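# Open the rice cooker lid fully and release it

## Task

Swing the rice cooker's lid open as far as it goes, finish with the robot no longer in contact with the lid, and make sure neither the microwave nor any soap bottle ends up tipped over.

## Robot and tools

Robot: two arms, left_arm (base near y = +0.304 m) and right_arm (base near y = -0.321 m), each ending in a five-finger hand; left_arm has a left hand, right_arm a right hand. A post stands on the floor behind them. Loose objects may occasionally get a brief shove from outside. Pushing anything off the work area counts as failure.

Frame: all positions and orientations in results use the scene frame: origin at table-top height midway between the arms, +x forward over the table, +y toward left_arm, +z up. Orientations are quaternions written w, x, y, z.

Hand point: a reference point about 0.05 m in front of the palm and 0.15 m from the wrist mount along the fingers. Its +z runs along straightened fingers, +y points out of the palm, and +x runs across the palm away from the thumb on the right hand (toward the thumb on the left hand). Straight fingertips sit about 0.06-0.07 m past the point along +z and about 0.06 m behind it along -y. A wrist bracket on the little-finger side can strike objects. Arms track commands loosely and often rest 1-3 cm (sometimes 5 cm) low or short of the command without touching anything.

Row layout (used by execute_actions and move): one flat list of 28 numbers covering both arms, each in [-1, 1]. Order: left_arm dx, dy, dz, rx, ry, rz; then left hand little, ring, middle, index, thumb_bend, thumb_turn, force_limit, speed; then the same 14 for right_arm. dx, dy, dz, rx, ry, rz are offsets (not poses) along scene axes, measured from that arm's Hand target as it was when the action or move began; 1.0 equals 0.6 m for dx-dz and 180 degrees for the rotation vector rx, ry, rz, which turns about the Hand target position. Sending the same offset again moves the arm further. Six zeros means no new pose request for that arm. Each commanded orientation is clipped to 40 degrees from the measured one.

Hand numbers are absolute targets, not offsets: +1 open/straight, -1 closed/curled. thumb_turn +1 puts the thumb beside the palm, -1 swings it opposite the fingers. force_limit maps -1 to about 0 N and +1 to 10 N (15 N for the two thumb motors). speed rises from nearly 0 at -1 to full at +0.48 and stays full above. There is no "unchanged" value: to keep a hand as it is, resend the eight numbers last sent to it (or, if none yet, its hand_measured six plus hand_force_limit and hand_speed). For a soft grip use speed -0.94 or less.

execute_actions: actions is a list of actions; each action is a list of up to 15 rows, one per 1/30 s step, and a short action holds its last row until step 15. Every row counts from the action's start pose. An empty list returns camera images; cameras selects images by name (["all"], [] or names).

move: target is one row or a list of up to 15 rows, all offsets from the same starting Hand targets. speed is path top speed in m/s (0.002 to 4.3, default 0.25; turning up to twice that in rad/s), one value or one per target. blend in metres rounds corners between targets (0 = stop at each). blocking=false returns after about 0.5 s while the move continues. Paths are straight, do not avoid obstacles, and stop after 10 s. The result adds a "move:" line such as done, off_target, moving, held or fault, plus limits like paced or held.

wait: seconds from 0 to 3600; runs the scene without new commands. stop: brakes a running move. zoom_image: camera plus region [x0, y0, x1, y1] in pixels, at most 504 by 504, from that camera's newest image. show_instructions: shows reference images. finished_scene: ends the scene (scene = 1, optional); irreversible.

Cameras: cam_head_left, cam_head_right, cam_high, cam_low (fixed) and cam_left_wrist, cam_right_wrist (on the hands, fisheye); all 672x504.

Results: end_effector_position (m) and end_effector_quat_wxyz per arm, Hand target (the last commanded pose, base for the next offsets), joint positions, velocities and torques, and for each hand hand_measured, hand_stopped_by (moving, target, force, stalled, fault), hand_load_n (positive when something pushes a finger open), hand_force_limit and hand_speed, all in the same six-motor order. A lost grip shows as load near zero.

Cautions: move slowly near contact, because faster motion and targets set far beyond a surface press harder. After pressing on something, command back past the hand point to release. Never let the two hands or arms collide or grip each other. Avoid slams, hard hits on fixed or heavy items, drops of any height, and excess finger force. Long stretched reaches or holding against an obstacle heat the motors; at 100 °C that arm drops for 30-60 s. Reaching near an arm's own base can whip the elbow around. Make sure the lid stays open on its own and the hand has been pulled clear before finishing.

Each tool is called after "Emit:" in YAML: its name, and indented under it one key for each argument.

Reference images:

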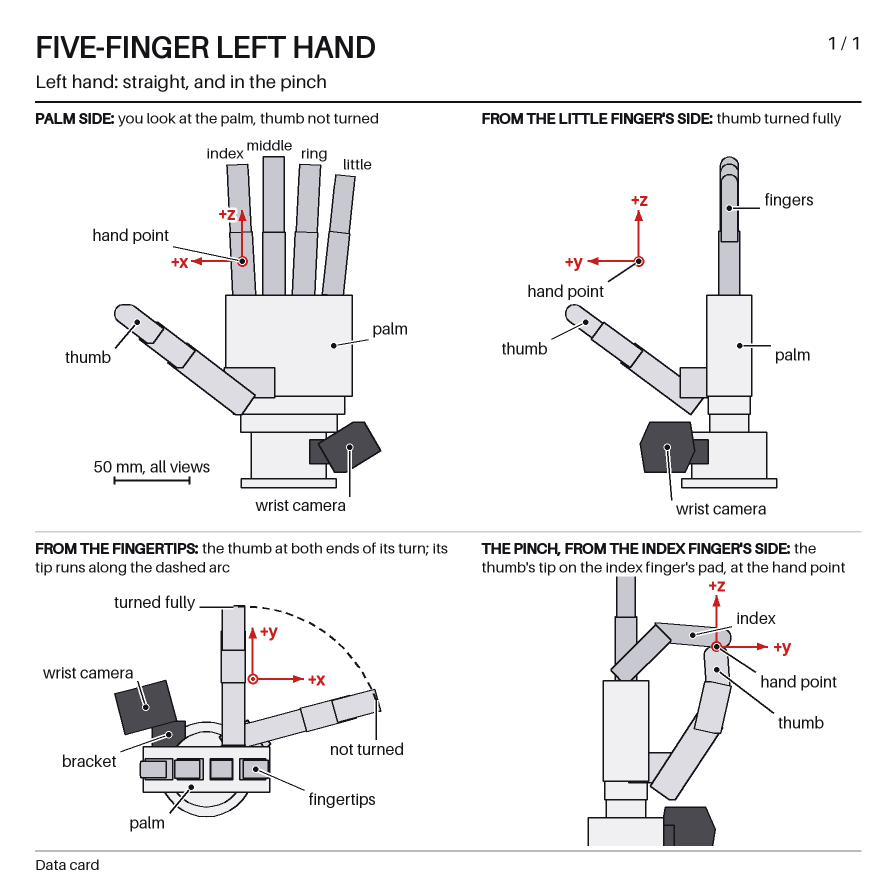

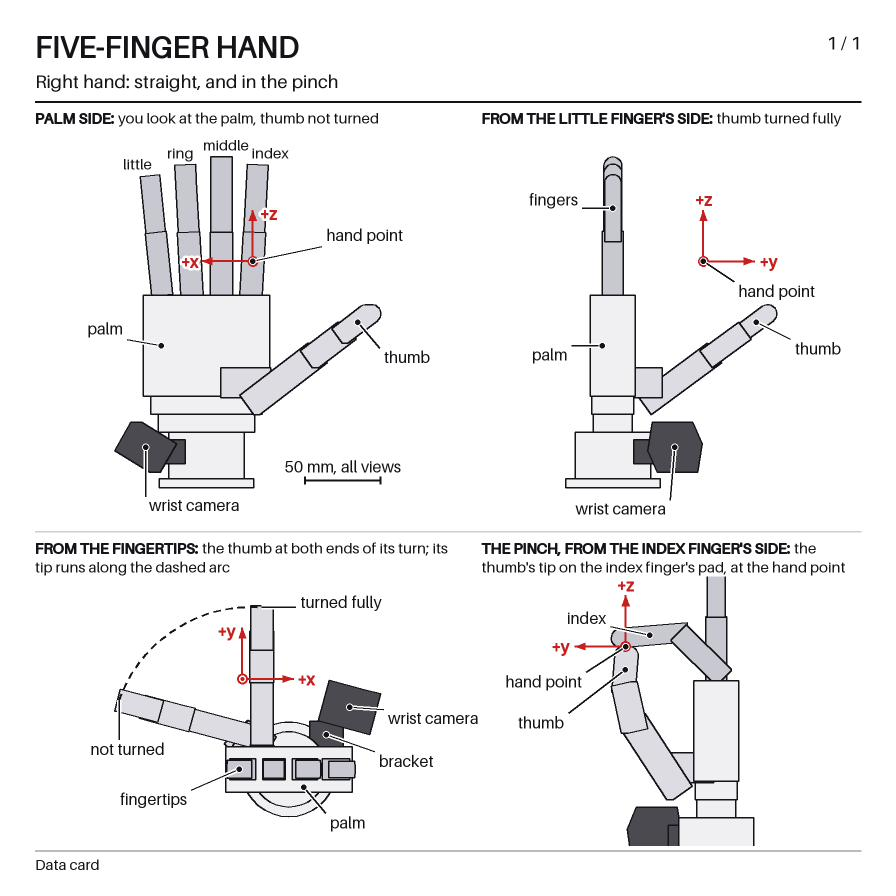

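## Session

Emit:
execute_actions:
  actions: []

Scene clock: 0.00 s.
left_arm: end_effector_position=(+0.0339, -0.1271, +0.1371) hand_measured=(+1.000, +1.000, +1.000, +1.000, +1.000, +1.000) hand_load_n=(+0.5, +0.0, +0.0, +0.5, +0.0, +0.0) hand_stopped_by=(target, target, target, target, target, target) hand_force_limit=0.00 hand_speed=-0.80 end_effector_quat_wxyz=(+0.255, +0.838, -0.465, +0.129) | right_arm: end_effector_position=(+0.4650, -0.1198, +0.1319) hand_measured=(+1.000, +1.000, +1.000, +1.000, +1.000, +1.000) hand_load_n=(+0.0, +0.0, +0.0, +0.0, +0.0, +0.0) hand_stopped_by=(target, target, target, target, target, target) hand_force_limit=0.00 hand_speed=-0.80 end_effector_quat_wxyz=(+0.190, -0.407, +0.893, -0.024)
Joint positions: left_arm=[-1.33 1.074 0.623 -0.557 0.147 -1.94] | right_arm=[0.328 1.468 1.112 -0.83 -0.01 0.99]
Joint velocities: within noise
Joint torques (N m): no reading
Heat: left arm: hottest wrist yaw 35 °C; right arm: hottest wrist yaw 34 °C.
Hand target: left_arm +0.0360, -0.1364, +0.1525; +0.267, +0.833, -0.464, +0.139 | right_arm +0.4751, -0.1170, +0.1461; +0.206, -0.406, +0.890, -0.027

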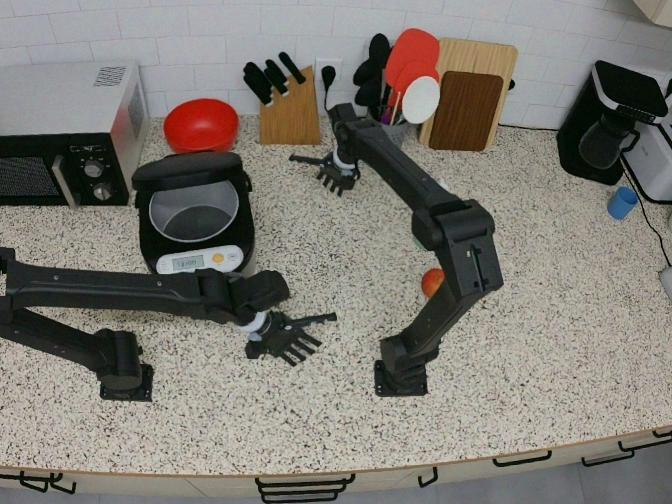

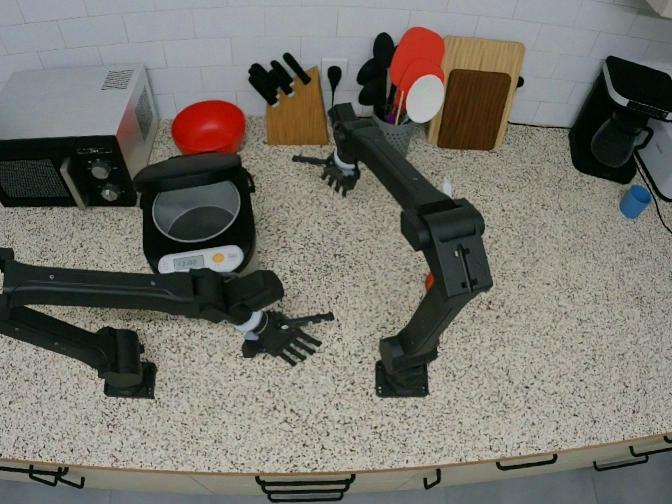

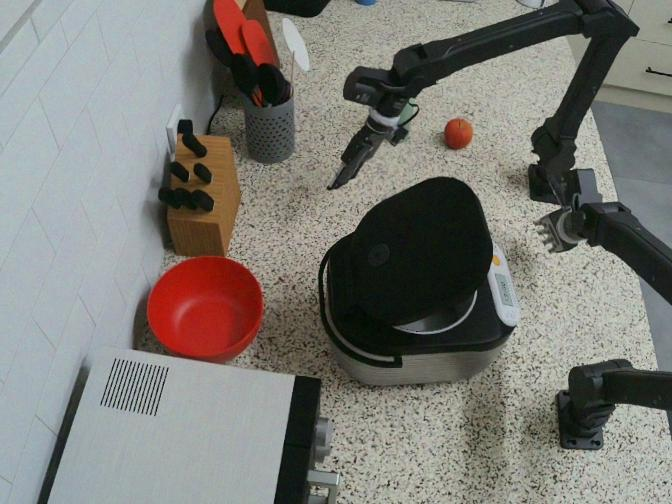

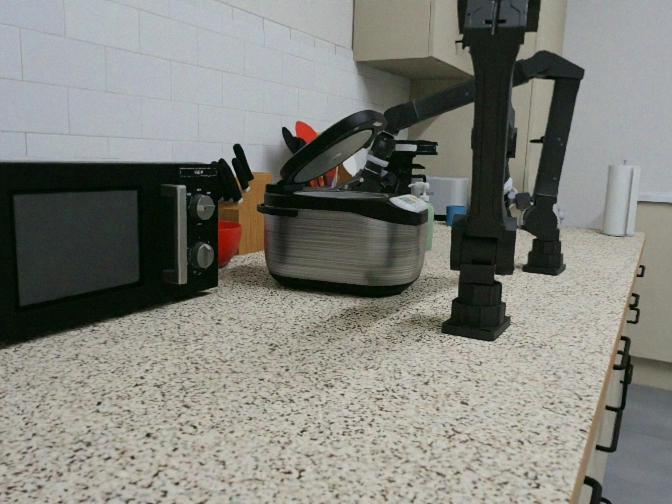

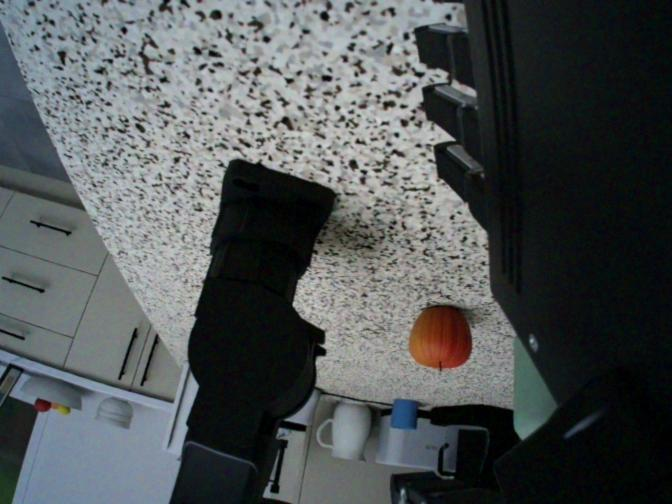

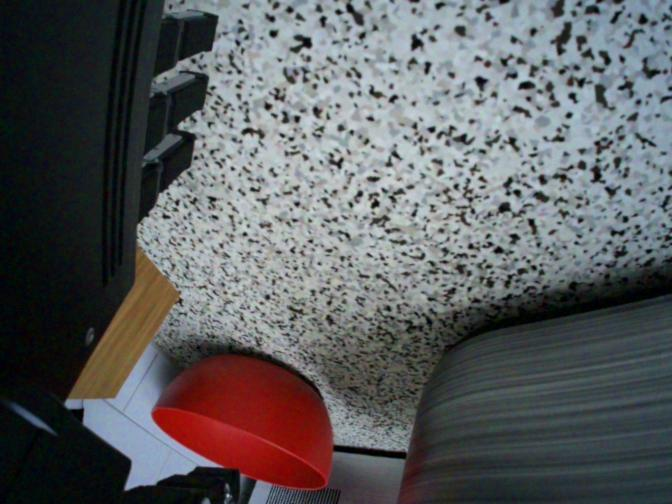

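Emit:
zoom_image:
  camera: "cam_low"
  region: [220, 80, 470, 310]

Emit:
zoom_image:
  camera: "cam_head_left"
  region: [60, 80, 320, 340]

Emit:
zoom_image:
  camera: "cam_high"
  region: [290, 140, 550, 400]

Scaled by 2.016 from the camera's image (finer frame: 960x720).

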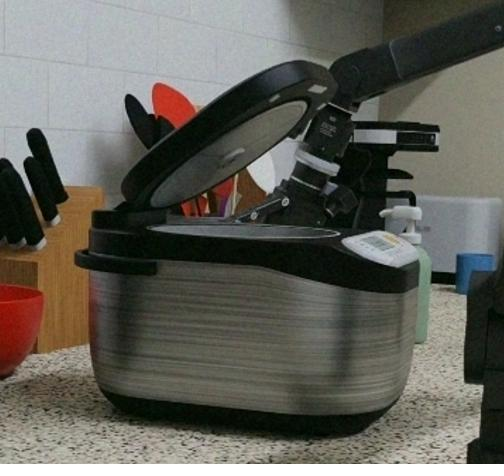

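Scaled by 1.938 from the camera's image (finer frame: 960x720).

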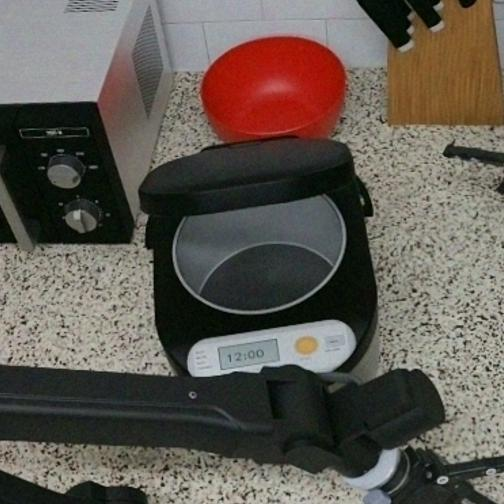

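Scaled by 1.938 from the camera's image (finer frame: 960x720).

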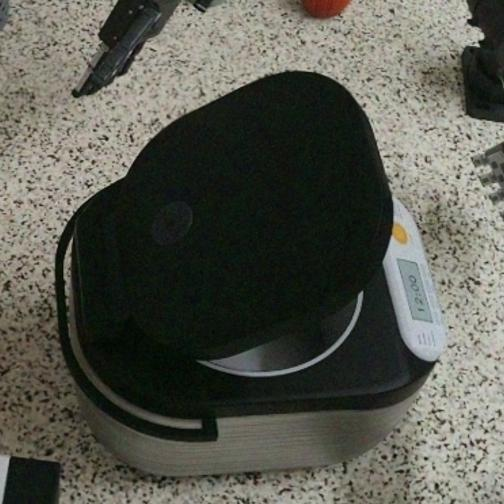

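Emit:
move:
  target:
    - [0,0.2,0.05,0,0,0,1,1,1,1,1,1,0,-0.8,-0.125,-0.088,0.257,0.0725,-0.1525,0.1865,1,1,1,1,1,1,0,-0.8]
    - [0,0.2,0.05,0,0,0,1,1,1,1,1,1,0,-0.8,-0.342,0.03,0.207,0.145,-0.305,0.373,1,1,1,1,1,1,0,-0.8]
  blend: 0.03
  speed: 0.2
  cameras: ["all"]

Scene clock: 66.13 s.
left_arm: end_effector_position=(+0.0333, -0.0199, +0.1844) hand_measured=(+1.000, +1.000, +1.000, +1.000, +1.000, +1.000) hand_load_n=(+0.0, +0.0, +0.0, +0.0, +0.0, +0.0) hand_stopped_by=(target, target, target, target, target, target) hand_force_limit=0.00 hand_speed=-0.80 end_effector_quat_wxyz=(+0.269, +0.832, -0.465, +0.139) | right_arm: end_effector_position=(+0.2708, -0.1009, +0.2651) hand_measured=(+1.000, +1.000, +1.000, +1.000, +1.000, +1.000) hand_load_n=(-0.5, -0.5, +0.0, +0.0, +0.0, -0.5) hand_stopped_by=(target, target, target, target, target, target) hand_force_limit=0.00 hand_speed=-0.80 end_effector_quat_wxyz=(-0.618, +0.699, -0.344, -0.105)
Joint positions: left_arm=[-1.188 0.635 0.533 -0.893 0.23 -1.816] | right_arm=[0.157 0.916 0.65 -0.255 -1.128 0.148]
Joint torques (N m): left_arm=[3.14 -0.91 7.42 1.17 0.31 0.14] | right_arm=[0.85 -3.96 9.52 2.06 -0.53 0.06]
Heat: left arm: hottest elbow 36 °C; right arm: hottest wrist yaw 34 °C.
Hand target: left_arm +0.0361, -0.0164, +0.1825; +0.267, +0.833, -0.463, +0.139 | right_arm +0.2699, -0.0990, +0.2703; -0.625, +0.701, -0.329, -0.097
Off the commanded pose: left_arm 0.005 m, 0 deg | right_arm 0.006 m, 2 deg.
move: done
cam_left_wrist: T_world_to_cam=[[0.95179, 0.25983, -0.16302, -0.00326], [0.25637, -0.38204, 0.88787, -0.17953], [0.16842, -0.88687, -0.43023, 0.16742]] pos_world=[0.02093, 0.08074, 0.2309]
cam_right_wrist: T_world_to_cam=[[-0.36398, -0.13807, -0.92112, 0.32435], [-0.89866, -0.20785, 0.38627, 0.11803], [-0.24479, 0.96837, -0.04842, 0.29034]] pos_world=[0.29519, -0.21184, 0.26724]

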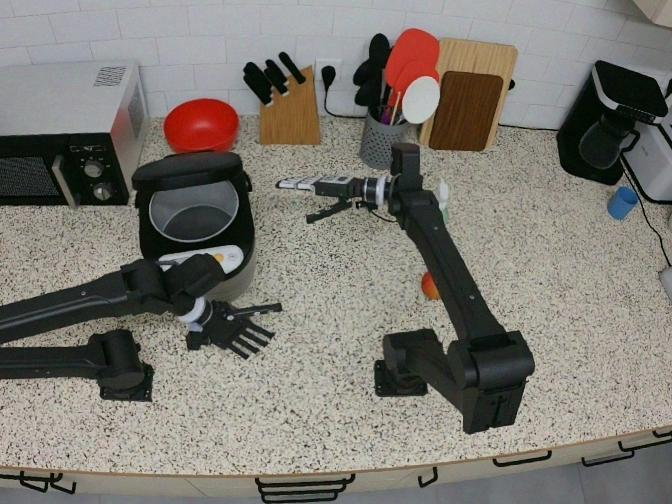

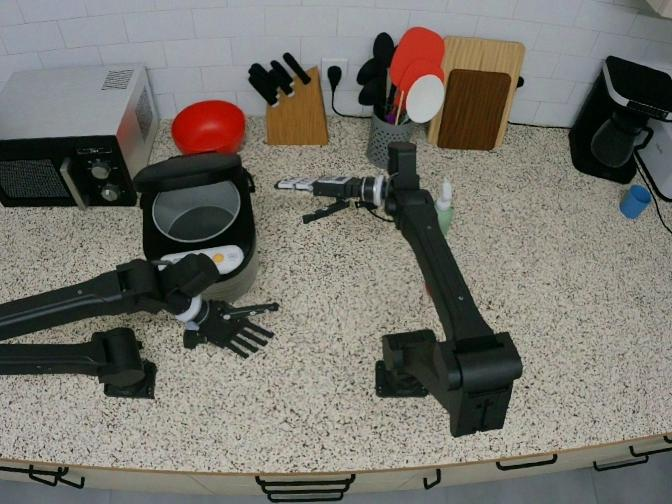

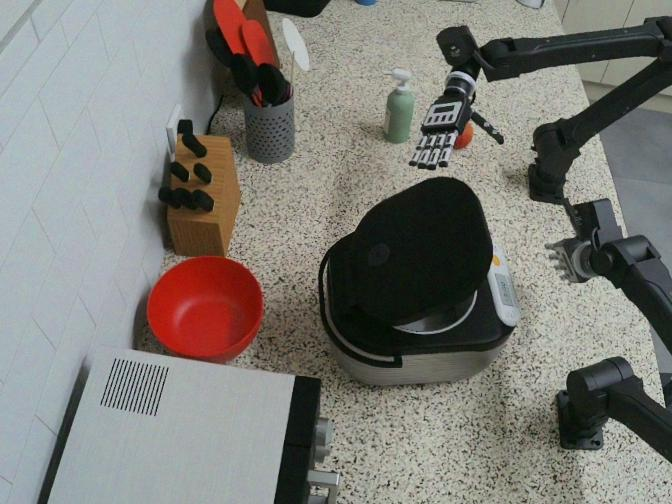

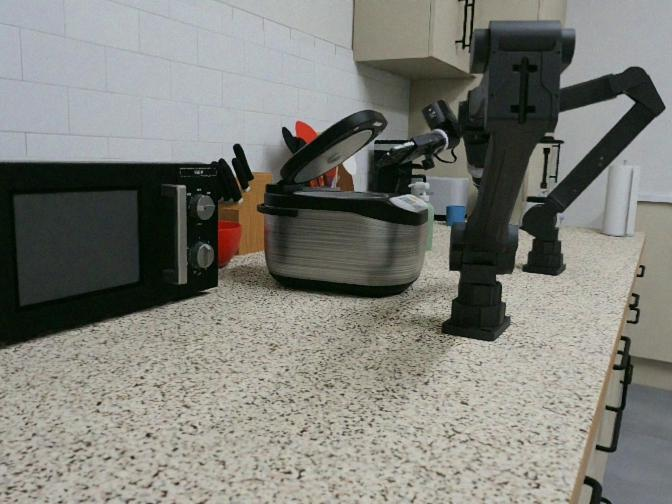

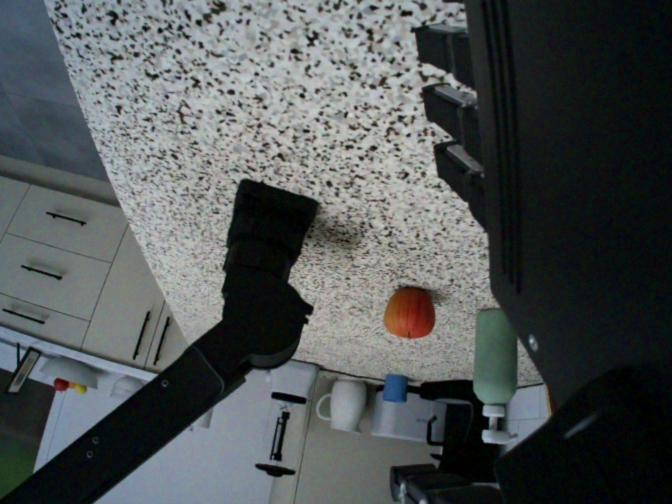

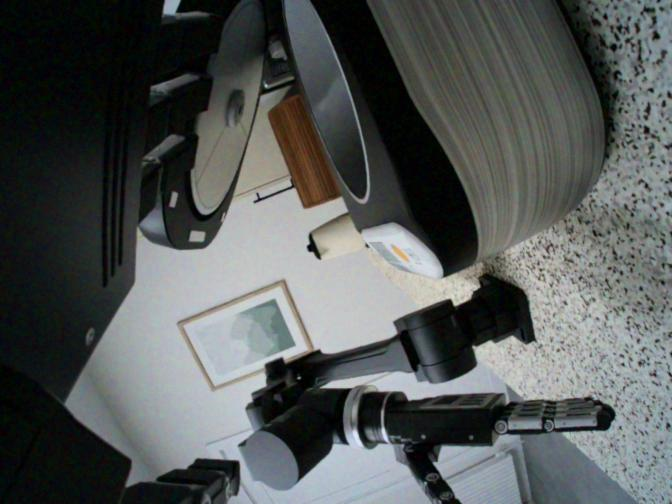

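Emit:
zoom_image:
  camera: "cam_right_wrist"
  region: [100, 0, 500, 300]

Emit:
zoom_image:
  camera: "cam_high"
  region: [300, 0, 600, 300]

Emit:
zoom_image:
  camera: "cam_low"
  region: [220, 80, 470, 310]

Scaled by 1.260 from the camera's image (finer frame: 960x720).

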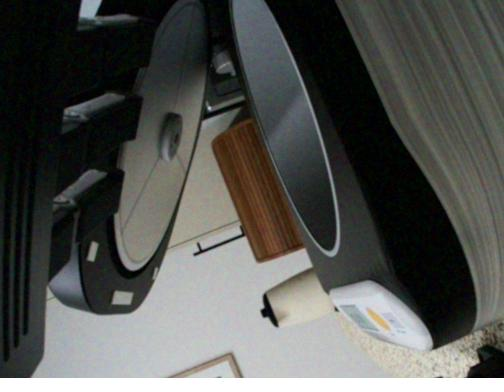

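Scaled by 1.680 from the camera's image (finer frame: 960x720).

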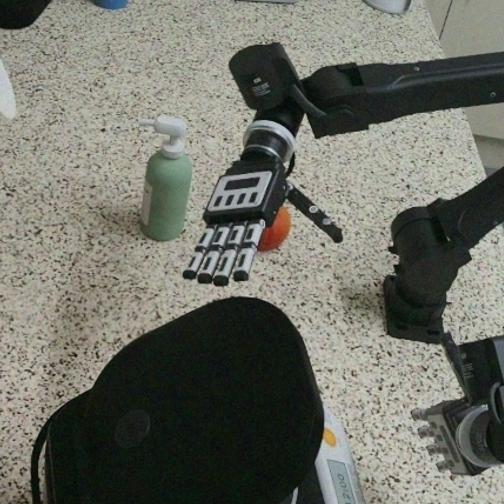

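Scaled by 2.016 from the camera's image (finer frame: 960x720).

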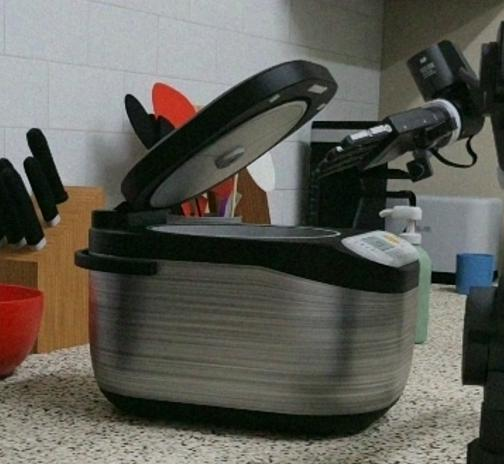

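Emit:
move:
  target:
    - [0,0,0,0,0,0,1,1,1,1,1,1,0,-0.8,-0.033,0.03,-0.035,0,0,0,1,1,1,1,1,1,0,-0.8]
    - [0,0,0,0,0,0,1,1,1,1,1,1,0,-0.8,-0.033,0.23,-0.035,0,0,0,1,1,1,1,1,1,0,-0.8]
  blend: 0.01
  speed: 0.12
  cameras: ["all"]

Scene clock: 78.97 s.
left_arm: end_effector_position=(+0.0333, -0.0199, +0.1844) hand_measured=(+1.000, +1.000, +1.000, +1.000, +1.000, +1.000) hand_load_n=(+0.0, +0.0, +0.0, +0.0, +0.0, +0.0) hand_stopped_by=(target, target, target, target, target, target) hand_force_limit=0.00 hand_speed=-0.80 end_effector_quat_wxyz=(+0.269, +0.832, -0.465, +0.139) | right_arm: end_effector_position=(+0.2358, +0.0271, +0.2195) hand_measured=(+1.000, +1.000, +1.000, +1.000, +1.000, +1.000) hand_load_n=(+0.0, +0.0, +0.0, +0.0, +0.0, +0.0) hand_stopped_by=(target, target, target, target, target, target) hand_force_limit=0.00 hand_speed=-0.80 end_effector_quat_wxyz=(-0.602, +0.711, -0.347, -0.109)
Joint positions: left_arm=[-1.188 0.635 0.533 -0.893 0.23 -1.816] | right_arm=[0.63 1.012 0.558 0.122 -0.694 0.417]
Joint torques (N m): left_arm=[3.14 -1.03 7.42 1.17 0.3 0.13] | right_arm=[0.62 -3.66 13.26 2.52 0.09 0.19]
Heat: left arm: hottest elbow 37 °C; right arm: hottest wrist yaw 34 °C.
Hand target: left_arm +0.0361, -0.0164, +0.1825; +0.267, +0.833, -0.463, +0.139 | right_arm +0.2501, +0.0391, +0.2493; -0.625, +0.701, -0.329, -0.097
Off the commanded pose: left_arm 0.005 m, 0 deg | right_arm 0.035 m, 4 deg.
move: off_target (right_arm)
cam_left_wrist: T_world_to_cam=[[0.95179, 0.25983, -0.16302, -0.00326], [0.25637, -0.38204, 0.88787, -0.17953], [0.16842, -0.88687, -0.43023, 0.16742]] pos_world=[0.02093, 0.08074, 0.2309]
cam_right_wrist: T_world_to_cam=[[-0.378, -0.17468, -0.90918, 0.28896], [-0.88899, -0.2057, 0.40913, 0.12344], [-0.25849, 0.9629, -0.07753, 0.16526]] pos_world=[0.26168, -0.08327, 0.22503]

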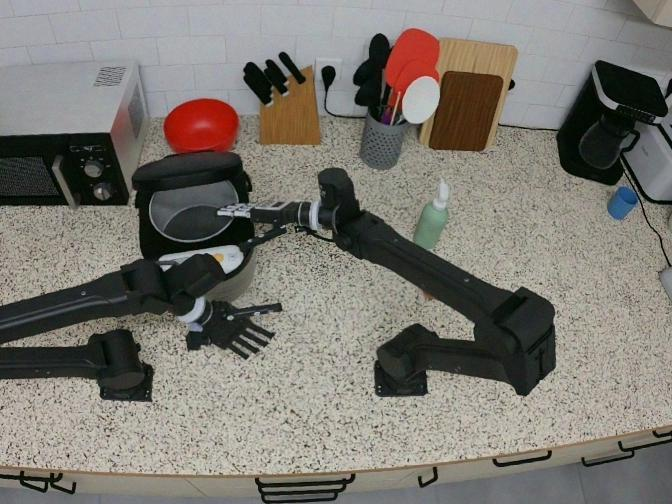

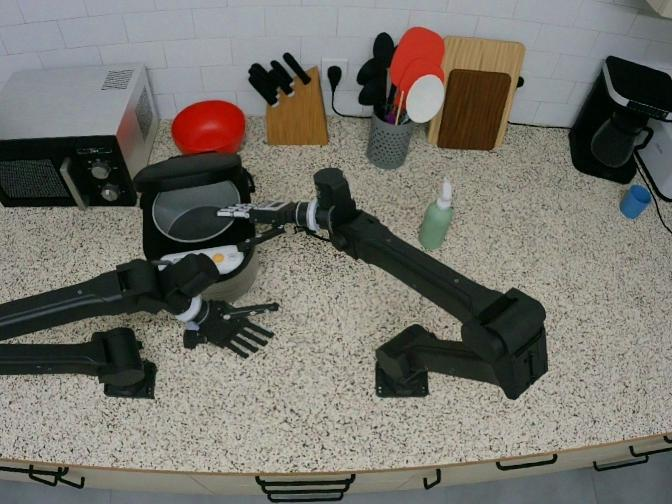

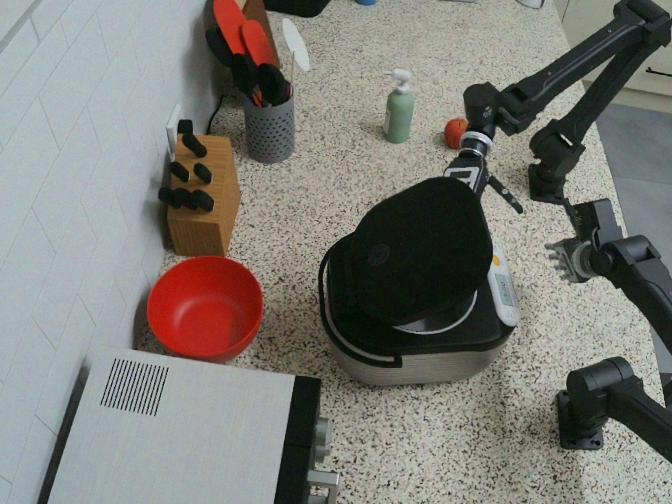

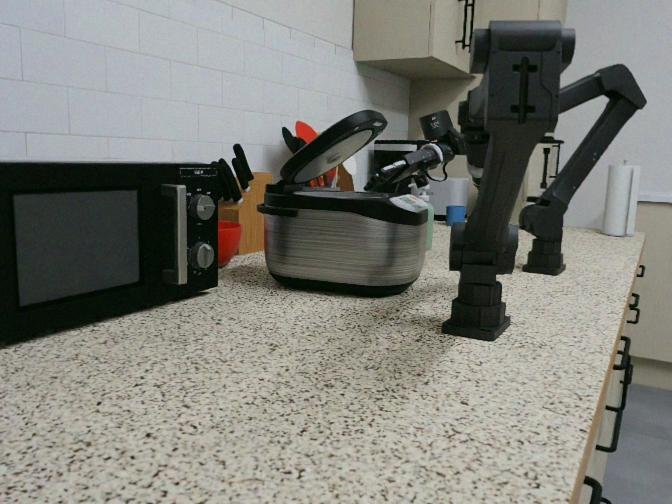

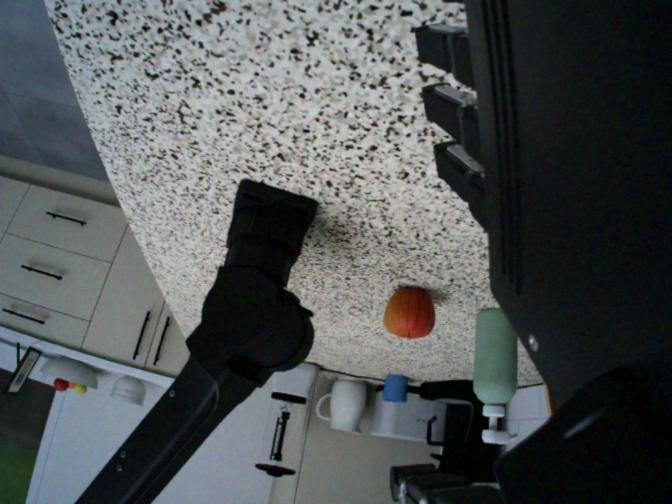

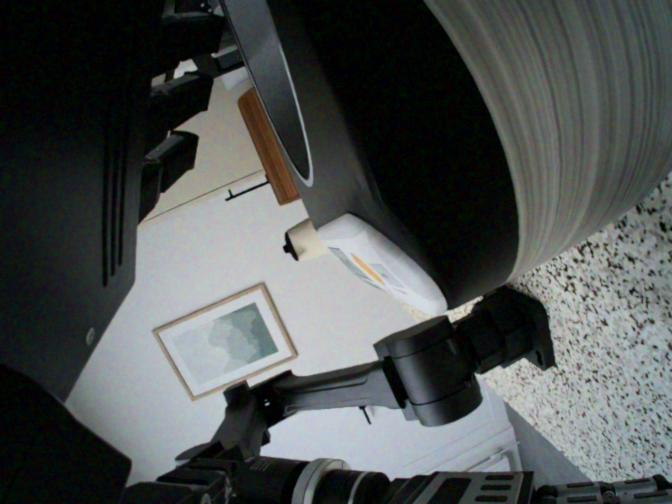

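Emit:
zoom_image:
  camera: "cam_low"
  region: [300, 90, 480, 260]

Emit:
zoom_image:
  camera: "cam_head_right"
  region: [120, 130, 360, 310]

Emit:
zoom_image:
  camera: "cam_right_wrist"
  region: [100, 0, 500, 300]

Scaled by 2.800 from the camera's image (finer frame: 960x720).

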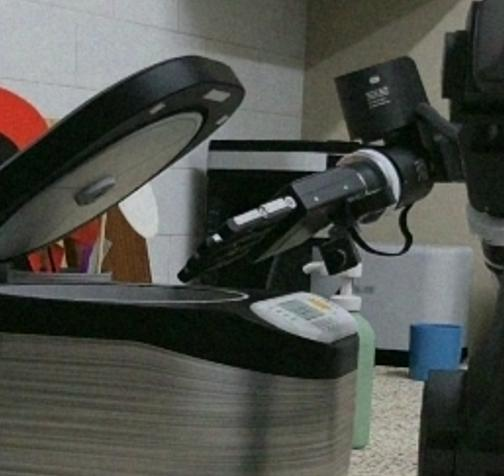

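Scaled by 2.100 from the camera's image (finer frame: 960x720).

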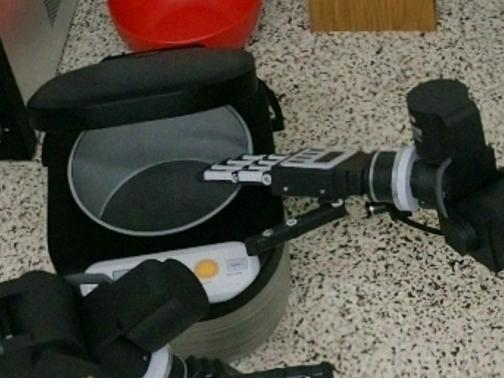

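Scaled by 1.260 from the camera's image (finer frame: 960x720).

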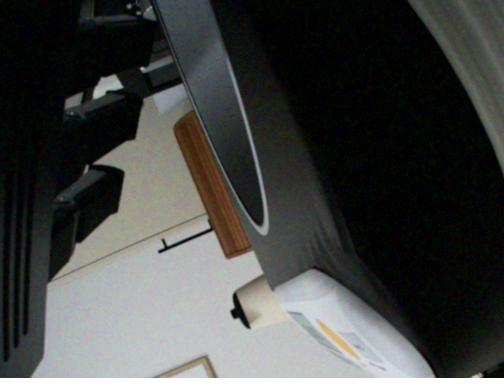

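Emit:
move:
  target:
    - [0,0,0,0,0,0,1,1,1,1,1,1,0,-0.8,0.01,0.01,0.045,0,0,0,1,1,1,1,1,1,0,-0.8]
    - [0,0,0,0,0,0,1,1,1,1,1,1,0,-0.8,0.02,0.1,0.05,0,0,0,1,1,1,1,1,1,0,-0.8]
  blend: 0.01
  speed: 0.1
  cameras: ["all"]

Scene clock: 82.47 s.
left_arm: end_effector_position=(+0.0333, -0.0199, +0.1844) hand_measured=(+1.000, +1.000, +1.000, +1.000, +1.000, +1.000) hand_load_n=(+0.0, +0.0, +0.0, +0.0, -0.5, +0.0) hand_stopped_by=(target, target, target, target, target, target) hand_force_limit=0.00 hand_speed=-0.80 end_effector_quat_wxyz=(+0.269, +0.832, -0.465, +0.139) | right_arm: end_effector_position=(+0.2505, +0.0852, +0.2492) hand_measured=(+1.000, +1.000, +1.000, +1.000, +1.000, +1.000) hand_load_n=(+0.0, +0.0, +0.0, +0.0, +0.0, -0.5) hand_stopped_by=(target, target, target, target, target, target) hand_force_limit=0.00 hand_speed=-0.80 end_effector_quat_wxyz=(-0.602, +0.712, -0.346, -0.105)
Joint positions: left_arm=[-1.188 0.635 0.533 -0.893 0.23 -1.816] | right_arm=[0.754 1.116 0.708 0.101 -0.573 0.455]
Joint torques (N m): left_arm=[3.14 -0.91 7.43 1.2 0.3 0.14] | right_arm=[0.67 -4.89 13.48 2.56 0.13 0.2]
Heat: left arm: hottest elbow 37 °C; right arm: hottest elbow 34 °C.
Hand target: left_arm +0.0361, -0.0164, +0.1825; +0.267, +0.833, -0.463, +0.139 | right_arm +0.2621, +0.0990, +0.2794; -0.625, +0.701, -0.329, -0.097
Off the commanded pose: left_arm 0.005 m, 0 deg | right_arm 0.035 m, 4 deg.
move: off_target (right_arm)
cam_left_wrist: T_world_to_cam=[[0.95179, 0.25983, -0.16302, -0.00326], [0.25637, -0.38204, 0.88787, -0.17953], [0.16842, -0.88687, -0.43023, 0.16742]] pos_world=[0.02093, 0.08074, 0.2309]
cam_right_wrist: T_world_to_cam=[[-0.37163, -0.17889, -0.91098, 0.33086], [-0.89222, -0.20238, 0.40371, 0.13806], [-0.25658, 0.96283, -0.0844, 0.11673]] pos_world=[0.27608, -0.02527, 0.25552]

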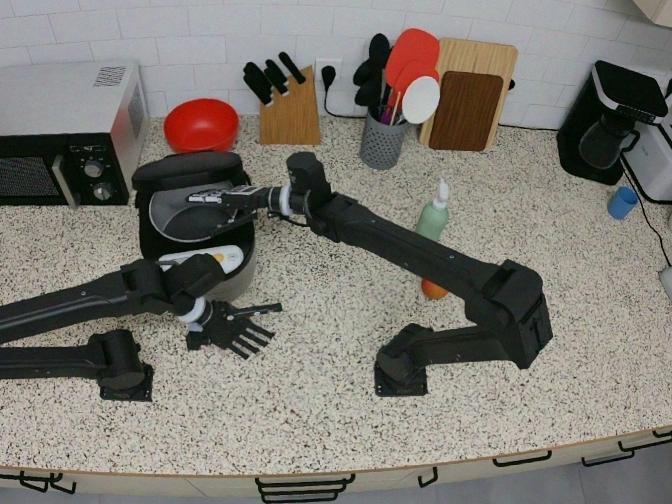

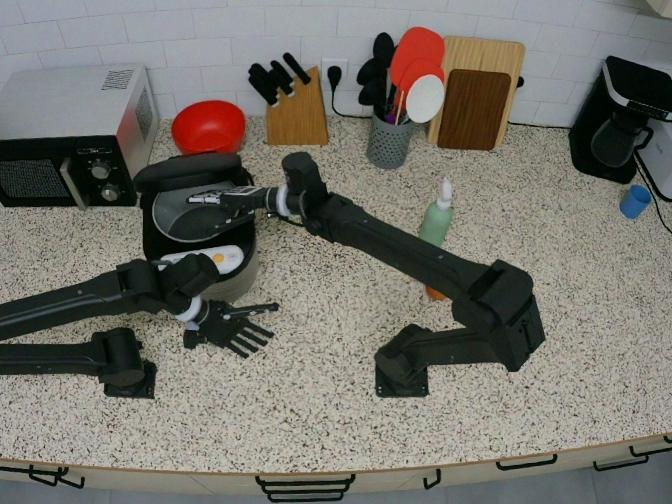

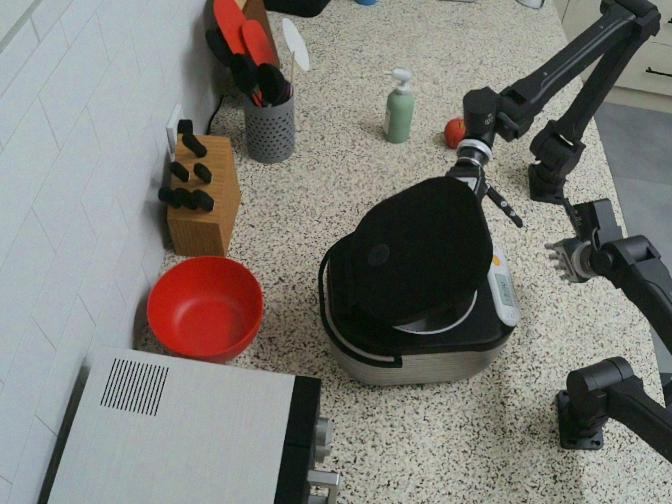

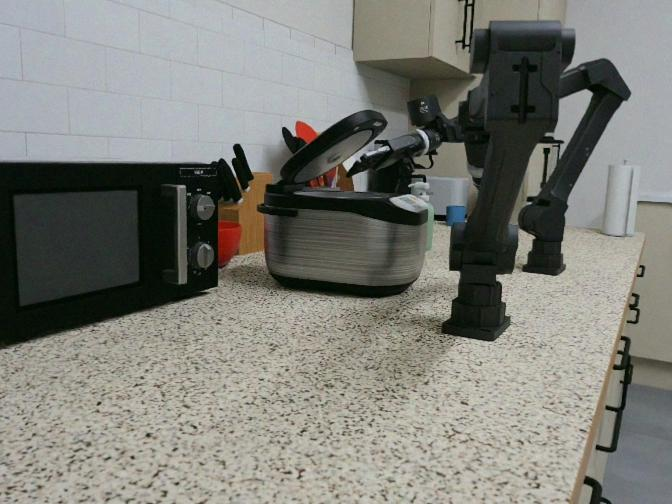

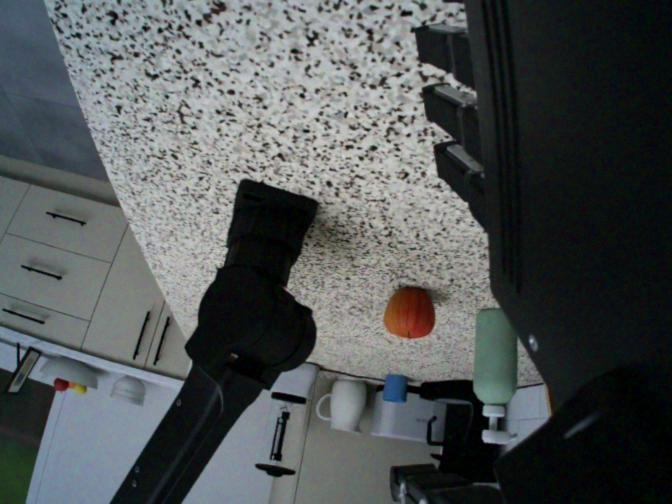

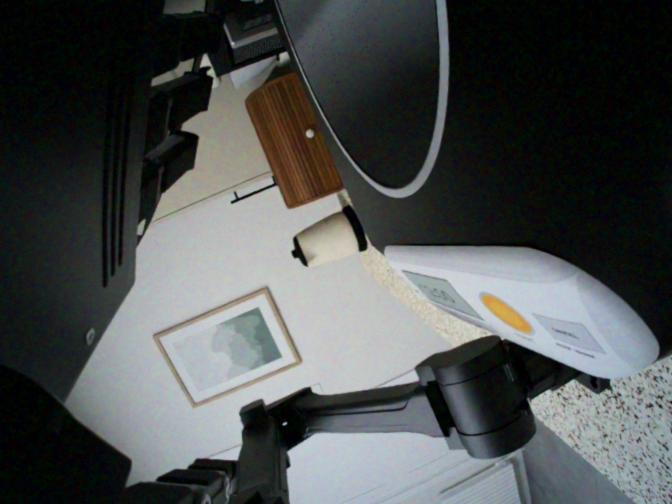

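Emit:
move:
  target:
    - [0,0,0,0,0,0,1,1,1,1,1,1,0,-0.8,0.034,0.01,0.047,0,0,0,1,1,1,1,1,1,0,-0.8]
    - [0,0,0,0,0,0,1,1,1,1,1,1,0,-0.8,0.094,0.017,0.165,0,0.111,0,1,1,1,1,1,1,0,-0.8]
  blend: 0.02
  speed: 0.07
  cameras: ["cam_head_right","cam_high","cam_low","cam_right_wrist"]

Scene clock: 88.43 s.
left_arm: end_effector_position=(+0.0333, -0.0199, +0.1844) hand_measured=(+1.000, +1.000, +1.000, +1.000, +1.000, +1.000) hand_load_n=(+0.0, +0.5, +0.0, +0.0, +0.0, +0.0) hand_stopped_by=(target, target, target, target, target, target) hand_force_limit=0.00 hand_speed=-0.80 end_effector_quat_wxyz=(+0.269, +0.832, -0.465, +0.139) | right_arm: end_effector_position=(+0.2955, +0.1054, +0.3415) hand_measured=(+1.000, +1.000, +1.000, +1.000, +1.000, +1.000) hand_load_n=(+0.0, +0.0, +0.0, +0.0, +0.0, +0.0) hand_stopped_by=(target, target, target, target, target, target) hand_force_limit=0.00 hand_speed=-0.80 end_effector_quat_wxyz=(-0.535, +0.687, -0.436, -0.229)
Joint positions: left_arm=[-1.188 0.635 0.533 -0.893 0.23 -1.816] | right_arm=[0.676 1.249 1.069 -0.273 -0.737 0.656]
Joint torques (N m): left_arm=[3.14 -0.91 7.41 1.18 0.31 0.14] | right_arm=[-1.14 -6.89 15.54 1.47 0.04 0.32]
Heat: left arm: hottest elbow 37 °C; right arm: hottest elbow 35 °C.
Hand target: left_arm +0.0361, -0.0164, +0.1825; +0.267, +0.833, -0.463, +0.139 | right_arm +0.3185, +0.1092, +0.3783; -0.559, +0.673, -0.433, -0.217
Off the commanded pose: left_arm 0.005 m, 0 deg | right_arm 0.044 m, 4 deg.
move: off_target (right_arm); blend cut to 0.0177 m at target 1
cam_right_wrist: T_world_to_cam=[[-0.65097, -0.18573, -0.73603, 0.45882], [-0.70343, -0.21688, 0.67686, -0.00241], [-0.28535, 0.95837, 0.01054, 0.09315]] pos_world=[0.32357, -0.00458, 0.33836]

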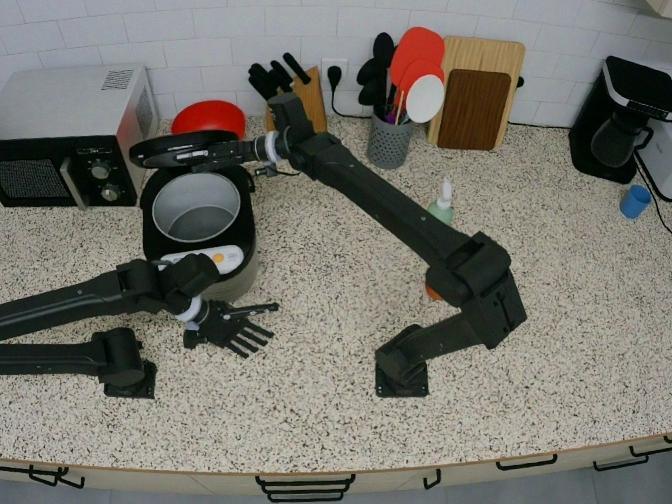

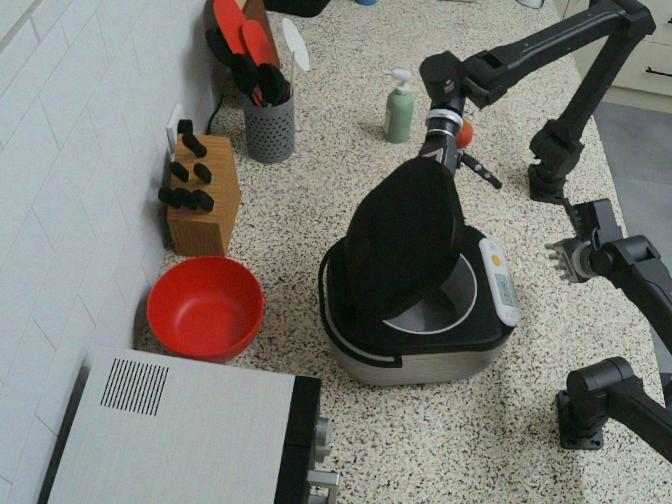

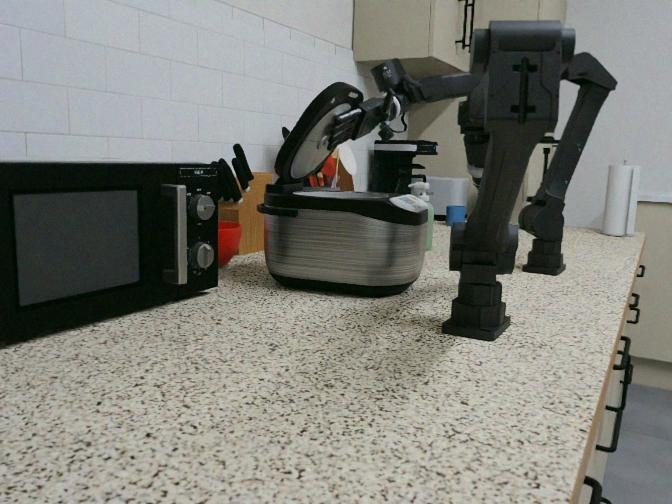

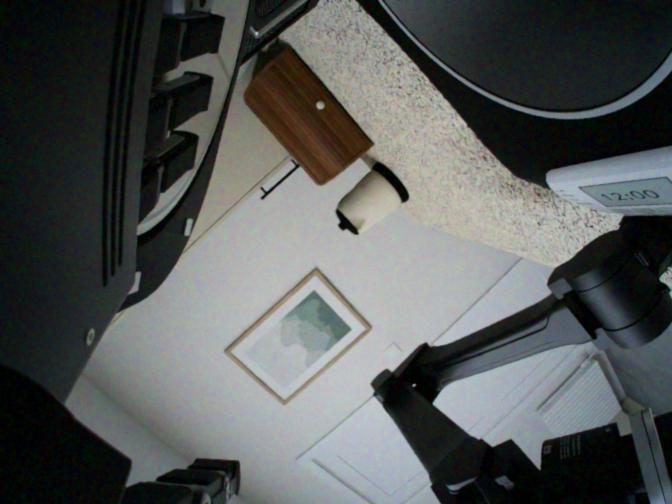

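Emit:
move:
  target:
    - [0,0,0,0,0,0,1,1,1,1,1,1,0,-0.8,0.114,0.0,0.098,0,0.111,0,1,1,1,1,1,1,0,-0.8]
  speed: 0.07
  cameras: ["cam_head_right","cam_high","cam_low","cam_right_wrist"]

Scene clock: 92.53 s.
left_arm: end_effector_position=(+0.0333, -0.0199, +0.1844) hand_measured=(+1.000, +1.000, +1.000, +1.000, +1.000, +1.000) hand_load_n=(-0.5, +0.0, +0.0, +0.0, +0.0, +0.0) hand_stopped_by=(target, target, target, target, target, target) hand_force_limit=0.00 hand_speed=-0.80 end_effector_quat_wxyz=(+0.269, +0.832, -0.465, +0.139) | right_arm: end_effector_position=(+0.3579, +0.1142, +0.4049) hand_measured=(+1.000, +1.000, +1.000, +1.000, +1.000, +1.000) hand_load_n=(+0.0, -5.0, +0.0, -1.0, +0.0, -0.5) hand_stopped_by=(target, target, target, target, target, target) hand_force_limit=0.00 hand_speed=-0.80 end_effector_quat_wxyz=(-0.442, +0.634, -0.527, -0.353)
Joint positions: left_arm=[-1.188 0.635 0.533 -0.893 0.23 -1.816] | right_arm=[0.588 1.454 1.416 -0.595 -0.919 0.84]
Joint torques (N m): left_arm=[3.19 -0.91 7.42 1.18 0.3 0.13] | right_arm=[-2.14 -9.29 15.53 1.47 0.28 0.14]
Heat: left arm: hottest elbow 37 °C; right arm: hottest elbow 36 °C.
Hand target: left_arm +0.0361, -0.0164, +0.1825; +0.267, +0.833, -0.463, +0.139 | right_arm +0.3868, +0.1093, +0.4372; -0.475, +0.625, -0.523, -0.331
Off the commanded pose: left_arm 0.005 m, 0 deg | right_arm 0.044 m, 5 deg.
move: off_target (right_arm)
cam_right_wrist: T_world_to_cam=[[-0.87432, -0.19087, -0.44625, 0.51095], [-0.40611, -0.2158, 0.88798, -0.19152], [-0.26579, 0.9576, 0.11116, 0.05428]] pos_world=[0.38338, 0.00421, 0.39204]

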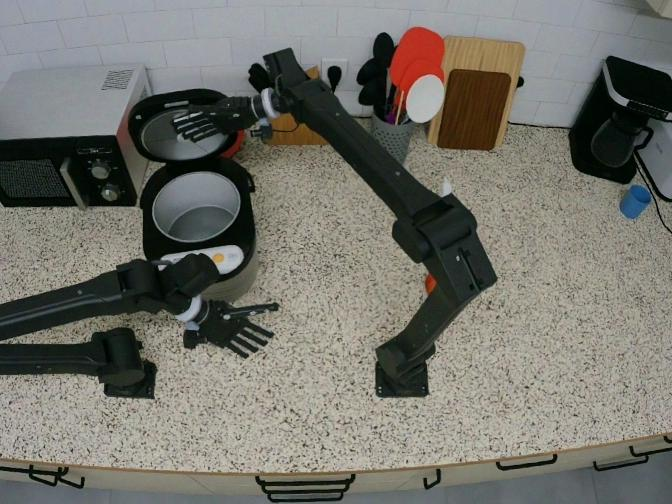

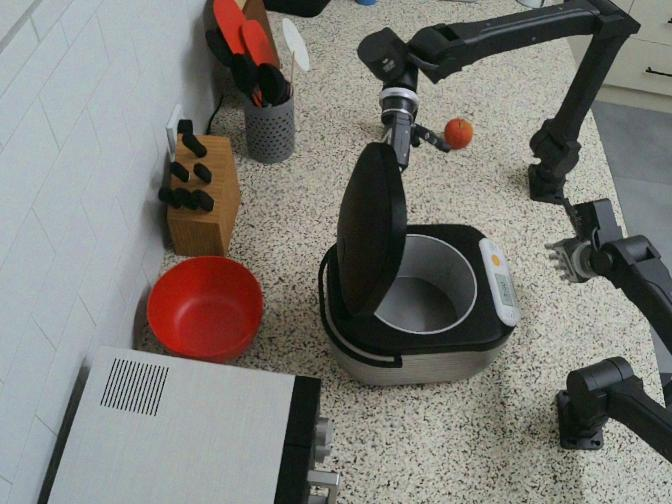

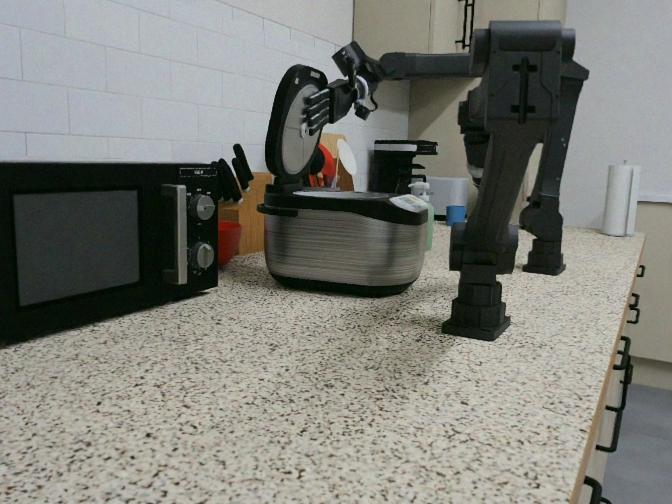

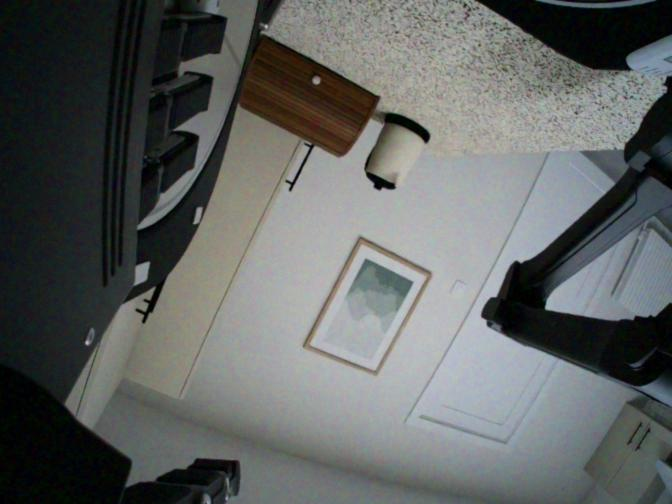

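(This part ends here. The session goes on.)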